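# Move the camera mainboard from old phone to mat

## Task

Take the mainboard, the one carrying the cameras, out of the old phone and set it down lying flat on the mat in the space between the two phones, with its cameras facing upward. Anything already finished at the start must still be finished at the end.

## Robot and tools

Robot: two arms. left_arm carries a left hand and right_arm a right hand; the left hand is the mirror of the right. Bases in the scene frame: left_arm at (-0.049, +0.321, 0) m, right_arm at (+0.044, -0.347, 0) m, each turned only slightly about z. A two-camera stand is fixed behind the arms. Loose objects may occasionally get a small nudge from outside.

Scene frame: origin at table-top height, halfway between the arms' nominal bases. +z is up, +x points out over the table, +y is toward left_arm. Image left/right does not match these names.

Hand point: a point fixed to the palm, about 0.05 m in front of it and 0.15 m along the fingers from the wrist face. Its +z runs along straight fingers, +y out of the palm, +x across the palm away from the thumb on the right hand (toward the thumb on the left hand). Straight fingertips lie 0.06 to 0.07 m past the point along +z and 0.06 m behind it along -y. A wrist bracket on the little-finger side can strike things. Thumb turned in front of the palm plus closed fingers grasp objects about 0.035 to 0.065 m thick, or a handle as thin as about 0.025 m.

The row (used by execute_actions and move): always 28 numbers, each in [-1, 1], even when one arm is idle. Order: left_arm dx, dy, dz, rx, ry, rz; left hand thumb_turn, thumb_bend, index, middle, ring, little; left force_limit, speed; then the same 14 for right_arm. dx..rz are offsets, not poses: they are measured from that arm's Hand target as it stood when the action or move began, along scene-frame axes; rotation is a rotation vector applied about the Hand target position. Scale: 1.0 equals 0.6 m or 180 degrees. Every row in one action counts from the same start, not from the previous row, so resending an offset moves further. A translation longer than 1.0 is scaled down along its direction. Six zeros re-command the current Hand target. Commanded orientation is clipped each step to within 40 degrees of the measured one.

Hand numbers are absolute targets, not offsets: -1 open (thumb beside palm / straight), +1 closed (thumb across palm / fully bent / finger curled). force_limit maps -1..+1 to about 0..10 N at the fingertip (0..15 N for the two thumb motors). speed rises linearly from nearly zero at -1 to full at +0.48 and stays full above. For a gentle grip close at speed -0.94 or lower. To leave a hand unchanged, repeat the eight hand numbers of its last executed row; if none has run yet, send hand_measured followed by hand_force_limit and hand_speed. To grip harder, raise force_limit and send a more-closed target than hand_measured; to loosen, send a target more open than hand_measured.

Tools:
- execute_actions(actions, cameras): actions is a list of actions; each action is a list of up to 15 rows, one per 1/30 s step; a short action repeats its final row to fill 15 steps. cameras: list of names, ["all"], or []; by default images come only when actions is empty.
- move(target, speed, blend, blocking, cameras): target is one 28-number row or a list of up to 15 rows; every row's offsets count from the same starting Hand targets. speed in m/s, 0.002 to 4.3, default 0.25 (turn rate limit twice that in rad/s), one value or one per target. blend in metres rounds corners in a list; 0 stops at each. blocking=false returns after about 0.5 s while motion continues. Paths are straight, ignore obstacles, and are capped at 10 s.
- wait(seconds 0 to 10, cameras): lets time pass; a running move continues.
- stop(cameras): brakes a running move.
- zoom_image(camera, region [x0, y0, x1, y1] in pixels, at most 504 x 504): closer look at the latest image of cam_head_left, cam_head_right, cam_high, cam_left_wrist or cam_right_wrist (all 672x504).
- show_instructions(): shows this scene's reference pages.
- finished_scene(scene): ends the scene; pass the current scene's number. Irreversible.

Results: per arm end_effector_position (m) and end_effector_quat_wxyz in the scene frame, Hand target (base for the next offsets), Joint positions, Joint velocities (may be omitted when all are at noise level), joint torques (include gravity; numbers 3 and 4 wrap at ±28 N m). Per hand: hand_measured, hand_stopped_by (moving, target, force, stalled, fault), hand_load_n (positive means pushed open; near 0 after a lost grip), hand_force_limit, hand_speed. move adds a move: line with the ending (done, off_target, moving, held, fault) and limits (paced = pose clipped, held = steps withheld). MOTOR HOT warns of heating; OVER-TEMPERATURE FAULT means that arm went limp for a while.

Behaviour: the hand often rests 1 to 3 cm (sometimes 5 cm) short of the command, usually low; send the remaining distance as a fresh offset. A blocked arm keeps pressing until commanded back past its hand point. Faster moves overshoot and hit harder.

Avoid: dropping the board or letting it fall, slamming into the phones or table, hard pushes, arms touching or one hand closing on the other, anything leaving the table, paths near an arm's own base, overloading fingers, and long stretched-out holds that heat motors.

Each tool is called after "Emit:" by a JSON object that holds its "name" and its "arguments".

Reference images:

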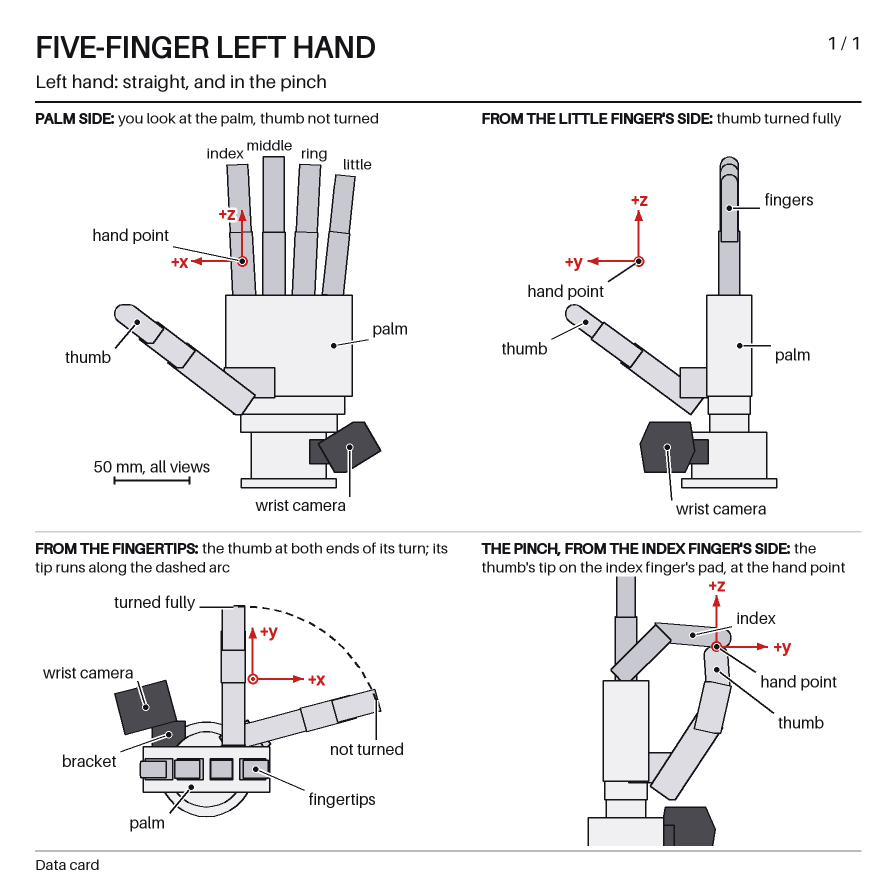

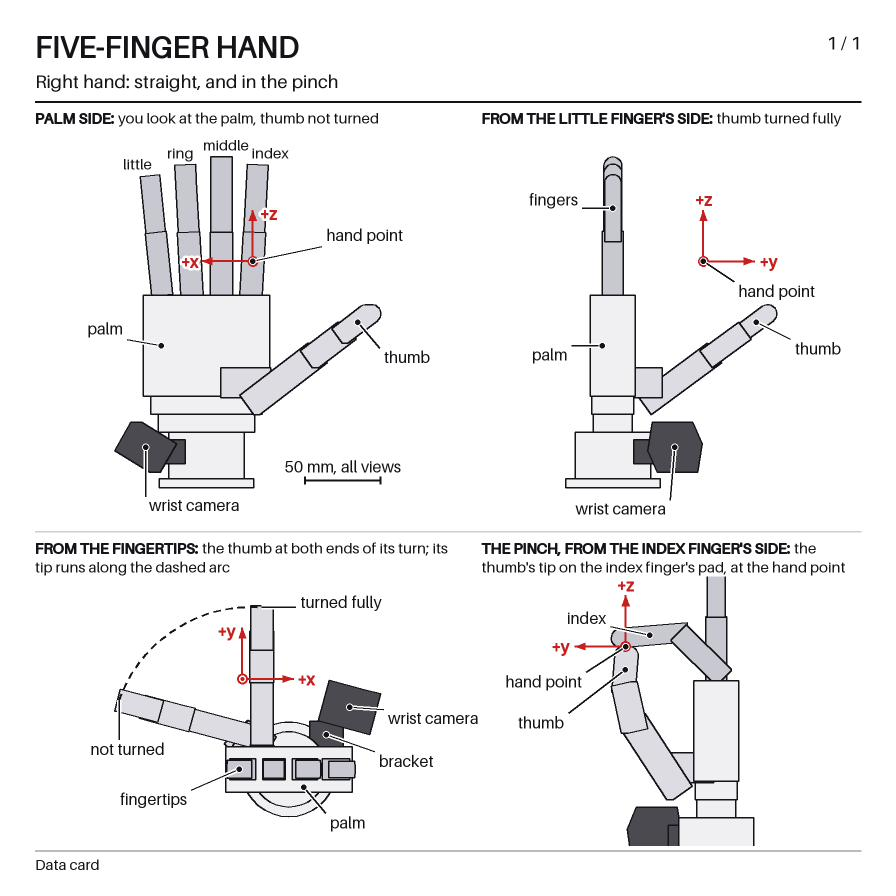

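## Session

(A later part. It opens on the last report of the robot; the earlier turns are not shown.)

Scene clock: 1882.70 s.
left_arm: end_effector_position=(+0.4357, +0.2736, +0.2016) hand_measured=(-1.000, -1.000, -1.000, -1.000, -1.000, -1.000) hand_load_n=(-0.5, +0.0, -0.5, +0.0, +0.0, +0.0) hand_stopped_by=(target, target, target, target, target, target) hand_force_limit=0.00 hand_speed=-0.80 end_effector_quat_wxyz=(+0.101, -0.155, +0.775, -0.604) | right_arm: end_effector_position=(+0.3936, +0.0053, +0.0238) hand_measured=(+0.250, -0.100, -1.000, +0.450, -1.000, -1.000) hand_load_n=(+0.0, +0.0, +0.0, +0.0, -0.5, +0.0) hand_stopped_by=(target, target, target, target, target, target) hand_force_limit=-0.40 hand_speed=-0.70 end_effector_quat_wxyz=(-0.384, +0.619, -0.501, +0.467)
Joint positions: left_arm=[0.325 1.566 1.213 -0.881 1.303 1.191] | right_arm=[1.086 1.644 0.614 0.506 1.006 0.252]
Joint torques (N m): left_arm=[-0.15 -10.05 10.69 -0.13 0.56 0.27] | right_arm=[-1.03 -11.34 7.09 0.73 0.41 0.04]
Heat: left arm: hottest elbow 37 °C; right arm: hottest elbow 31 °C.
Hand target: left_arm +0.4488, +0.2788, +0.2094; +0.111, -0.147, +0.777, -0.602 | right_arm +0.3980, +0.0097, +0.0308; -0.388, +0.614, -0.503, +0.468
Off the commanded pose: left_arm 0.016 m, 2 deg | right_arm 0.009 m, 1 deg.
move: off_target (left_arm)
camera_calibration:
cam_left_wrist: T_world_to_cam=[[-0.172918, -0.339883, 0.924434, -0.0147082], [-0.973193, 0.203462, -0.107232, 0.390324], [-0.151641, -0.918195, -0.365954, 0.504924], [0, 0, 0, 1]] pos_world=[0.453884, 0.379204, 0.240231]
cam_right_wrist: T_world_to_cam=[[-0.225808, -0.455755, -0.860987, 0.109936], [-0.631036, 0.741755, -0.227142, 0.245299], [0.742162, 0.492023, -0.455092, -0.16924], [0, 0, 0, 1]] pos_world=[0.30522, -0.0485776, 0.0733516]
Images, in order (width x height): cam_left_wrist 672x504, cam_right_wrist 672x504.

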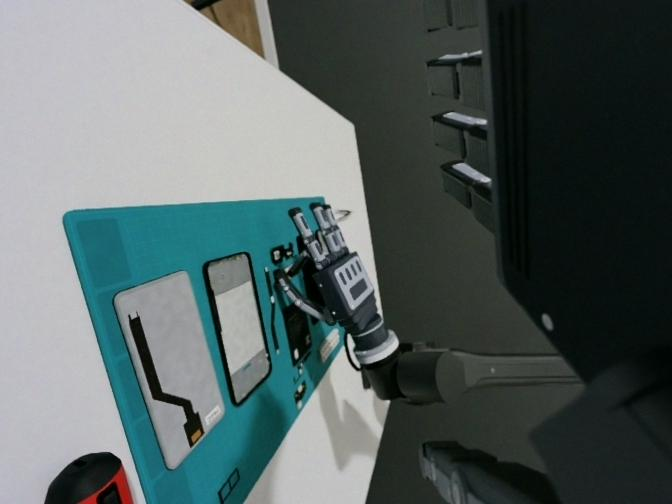

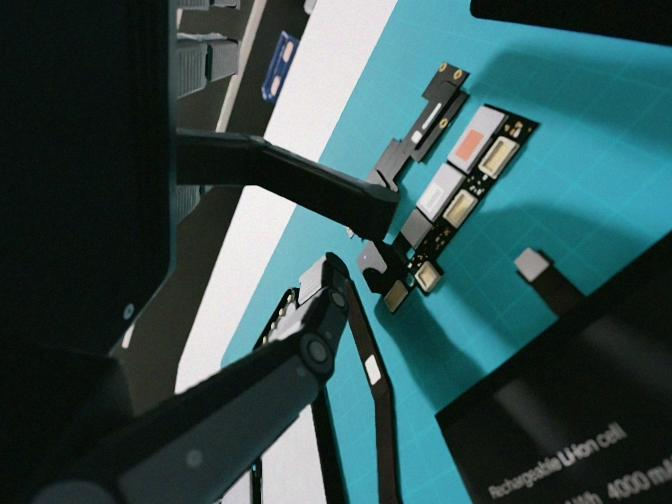

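Emit:
{"name": "move", "arguments": {"target": [0,0,0,0,0,0,-1,-1,-1,-1,-1,-1,0.0,-0.8,0,0.003,0.06,0,0,0,0.25,-0.1,-1,0.45,-1,-1,-0.4,-0.7], "speed": 0.06, "cameras": ["cam_right_wrist", "cam_high"]}}

Emit:
{"name": "zoom_image", "arguments": {"camera": "cam_right_wrist", "region": [260, 60, 600, 400]}}

Scene clock: 1890.43 s.
left_arm: end_effector_position=(+0.4357, +0.2736, +0.2016) hand_measured=(-1.000, -1.000, -1.000, -1.000, -1.000, -1.000) hand_load_n=(+0.0, +0.0, +0.0, +0.0, +0.0, +0.0) hand_stopped_by=(target, target, target, target, target, target) hand_force_limit=0.00 hand_speed=-0.80 end_effector_quat_wxyz=(+0.101, -0.155, +0.775, -0.604) | right_arm: end_effector_position=(+0.3905, -0.0011, +0.0521) hand_measured=(+0.250, -0.100, -1.000, +0.450, -1.000, -1.000) hand_load_n=(+0.0, +0.0, +0.0, +0.0, +0.0, +0.0) hand_stopped_by=(target, target, target, target, target, target) hand_force_limit=-0.40 hand_speed=-0.70 end_effector_quat_wxyz=(-0.376, +0.624, -0.499, +0.470)
Joint positions: left_arm=[0.325 1.566 1.213 -0.881 1.303 1.191] | right_arm=[1.086 1.542 0.622 0.376 1.008 0.252]
Joint torques (N m): left_arm=[-0.26 -10.05 10.74 -0.1 0.57 0.28] | right_arm=[-0.73 -10.64 9.43 0.65 0.43 0.05]
Heat: left arm: hottest elbow 37 °C; right arm: hottest elbow 31 °C.
Hand target: left_arm +0.4488, +0.2788, +0.2094; +0.111, -0.147, +0.777, -0.602 | right_arm +0.3980, +0.0116, +0.0670; -0.388, +0.614, -0.503, +0.468
Off the commanded pose: left_arm 0.016 m, 2 deg | right_arm 0.021 m, 2 deg.
move: off_target (left_arm, right_arm)
camera_calibration:
cam_right_wrist: T_world_to_cam=[[-0.233871, -0.470721, -0.850721, 0.133322], [-0.631746, 0.73868, -0.235053, 0.255237], [0.739055, 0.482467, -0.470132, -0.148837], [0, 0, 0, 1]] pos_world=[0.302424, -0.053972, 0.103441]
Images, in order (width x height): cam_high 672x504, cam_right_wrist 672x504.

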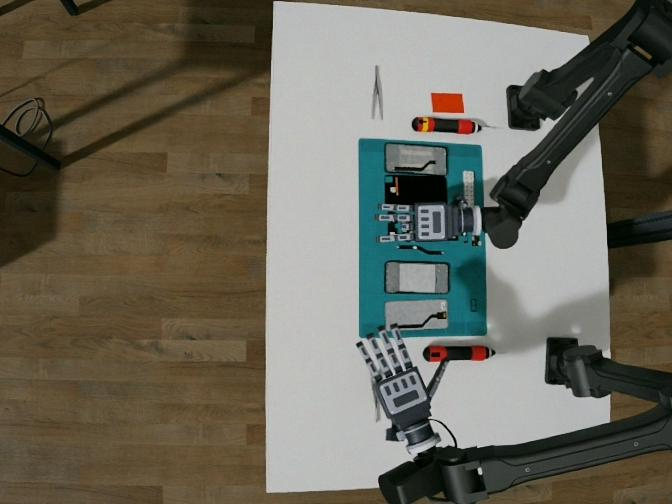

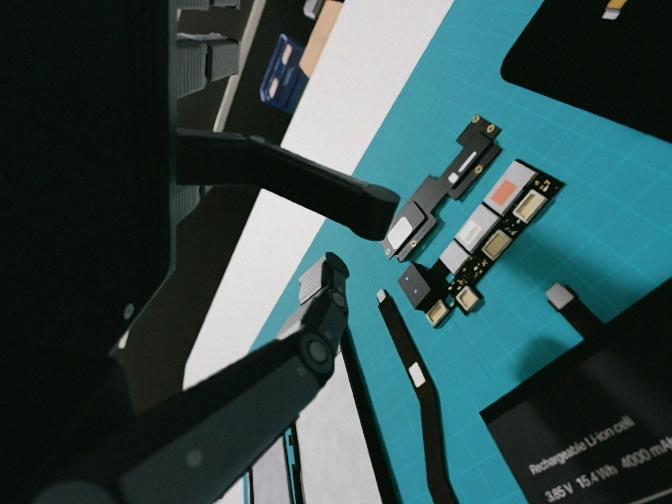

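Scaled by 1.482 from the camera's 672x504 image, which has a finer 960x720 frame.

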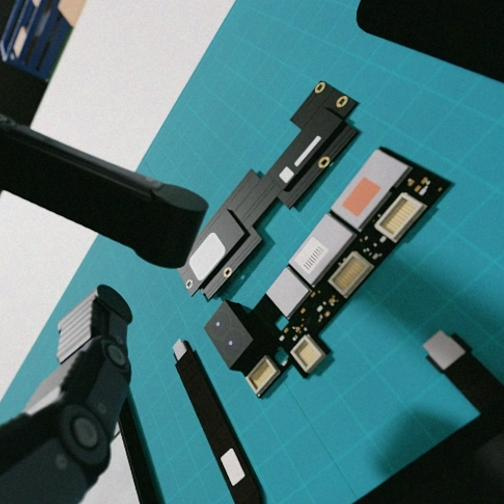

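Emit:
{"name": "move", "arguments": {"target": [[0,0,0,0,0,0,-1,-1,-1,-1,-1,-1,0.0,-0.8,0,0,0.13,0,0,0,0.25,-0.1,-1,0.45,-1,-1,-0.4,-0.7],[0,0,0,0,0,0,-1,-1,-1,-1,-1,-1,0.0,-0.8,-0.05,-0.3,0.25,0,0,0,0.25,-0.1,-1,0.45,-1,-1,-0.4,-0.7]], "speed": 0.12, "cameras": ["all"]}}

Emit:
{"name": "zoom_image", "arguments": {"camera": "cam_high", "region": [350, 130, 490, 345]}}

Emit:
{"name": "zoom_image", "arguments": {"camera": "cam_head_right", "region": [240, 280, 440, 440]}}

Emit:
{"name": "zoom_image", "arguments": {"camera": "cam_left_wrist", "region": [220, 180, 360, 420]}}

Scene clock: 1905.23 s.
left_arm: end_effector_position=(+0.4357, +0.2736, +0.2016) hand_measured=(-1.000, -1.000, -1.000, -1.000, -1.000, -1.000) hand_load_n=(+0.0, +0.0, +0.0, +0.0, +0.0, +0.0) hand_stopped_by=(target, target, target, target, target, target) hand_force_limit=0.00 hand_speed=-0.80 end_effector_quat_wxyz=(+0.101, -0.155, +0.775, -0.604) | right_arm: end_effector_position=(+0.3694, -0.1624, +0.2227) hand_measured=(+0.250, -0.100, -1.000, +0.450, -1.000, -1.000) hand_load_n=(+0.0, +0.0, +0.0, +0.0, +0.0, -0.5) hand_stopped_by=(target, target, target, target, target, target) hand_force_limit=-0.40 hand_speed=-0.70 end_effector_quat_wxyz=(-0.398, +0.608, -0.506, +0.465)
Joint positions: left_arm=[0.325 1.566 1.213 -0.881 1.303 1.191] | right_arm=[0.822 0.706 0.528 -0.179 0.766 0.085]
Joint torques (N m): left_arm=[-0.15 -10.11 10.73 -0.13 0.56 0.27] | right_arm=[-1.49 -1.79 9.22 0.91 0.09 -0.07]
Heat: left arm: hottest elbow 37 °C; right arm: hottest elbow 31 °C.
Hand target: left_arm +0.4488, +0.2788, +0.2094; +0.111, -0.147, +0.777, -0.602 | right_arm +0.3681, -0.1684, +0.2170; -0.388, +0.614, -0.503, +0.468
Off the commanded pose: left_arm 0.016 m, 2 deg | right_arm 0.008 m, 1 deg.
move: off_target (left_arm)
camera_calibration:
cam_left_wrist: T_world_to_cam=[[-0.172918, -0.339883, 0.924434, -0.0147082], [-0.973193, 0.203462, -0.107232, 0.390324], [-0.151641, -0.918195, -0.365954, 0.504924], [0, 0, 0, 1]] pos_world=[0.453884, 0.379204, 0.240231]
cam_right_wrist: T_world_to_cam=[[-0.213046, -0.426962, -0.878815, 0.203283], [-0.62577, 0.750398, -0.21287, 0.39594], [0.750348, 0.504585, -0.42705, 0.0146081], [0, 0, 0, 1]] pos_world=[0.280115, -0.21769, 0.26917]

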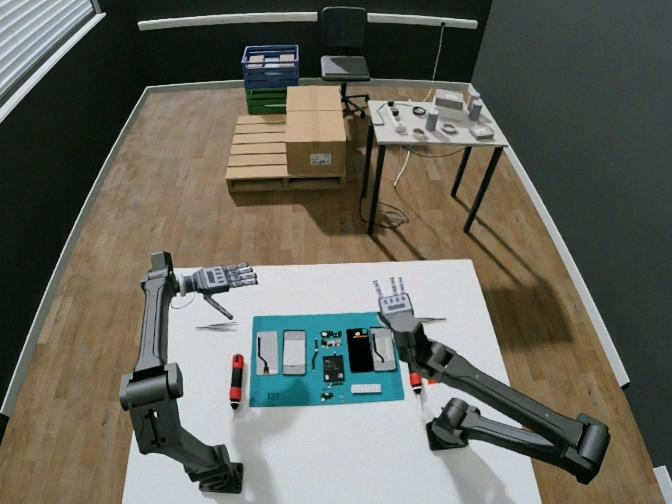

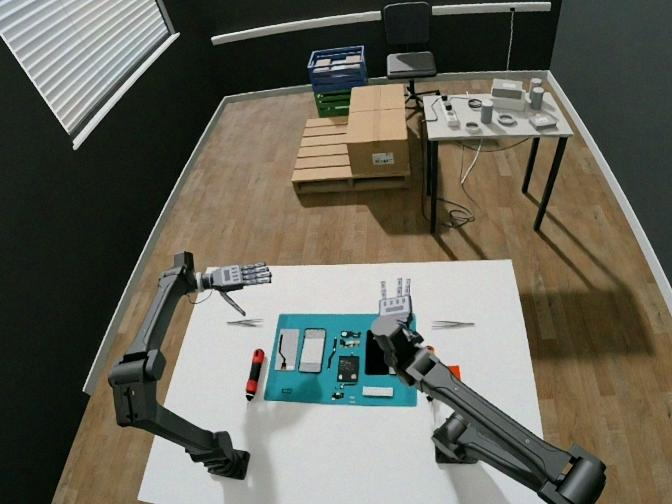

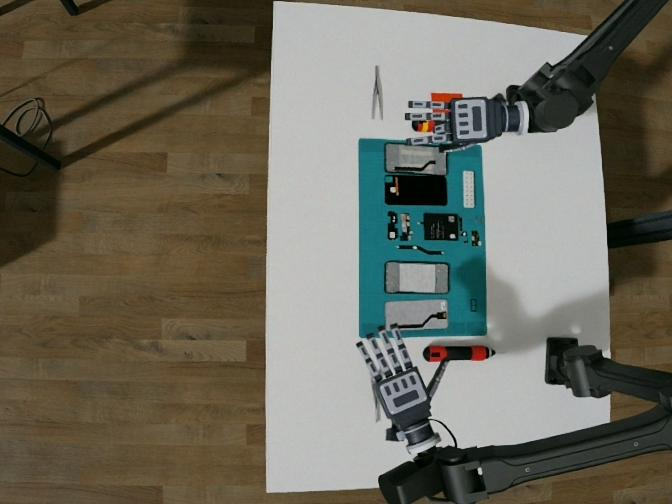

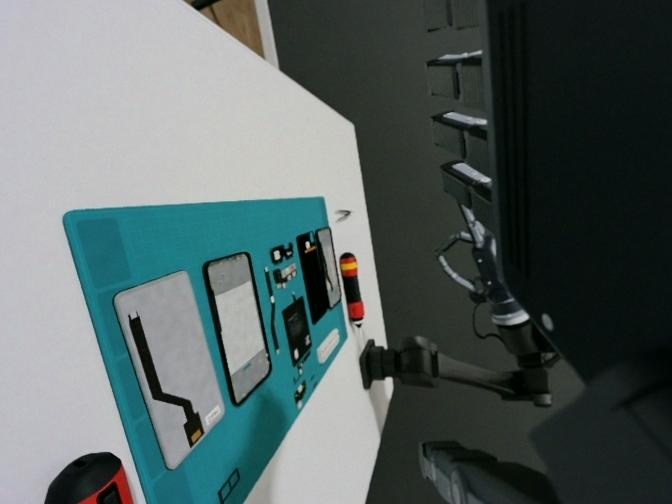

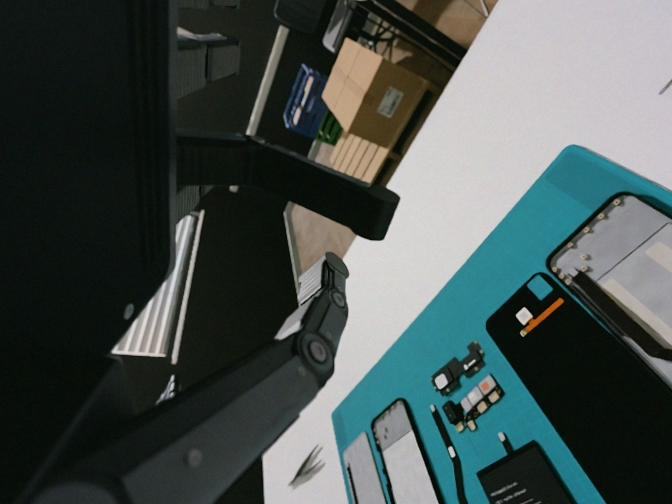

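Scaled by 2.344 from the camera's 672x504 image, which has a finer 960x720 frame.

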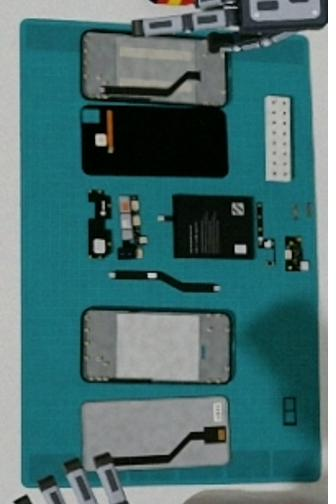

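Scaled by 2.520 from the camera's 672x504 image, which has a finer 960x720 frame.

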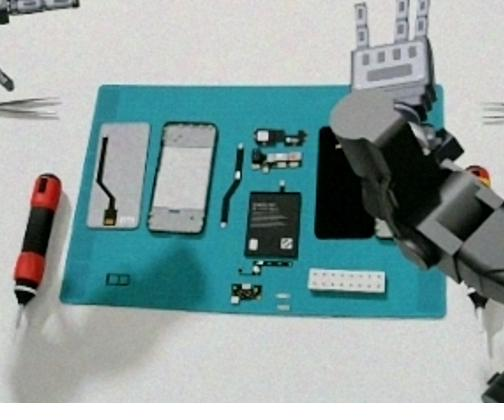

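Scaled by 2.100 from the camera's 672x504 image, which has a finer 960x720 frame.

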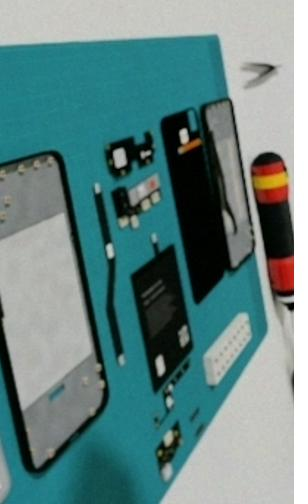

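Emit:
{"name": "finished_scene", "arguments": {"scene": 2}}

The scene is finished: the task was done.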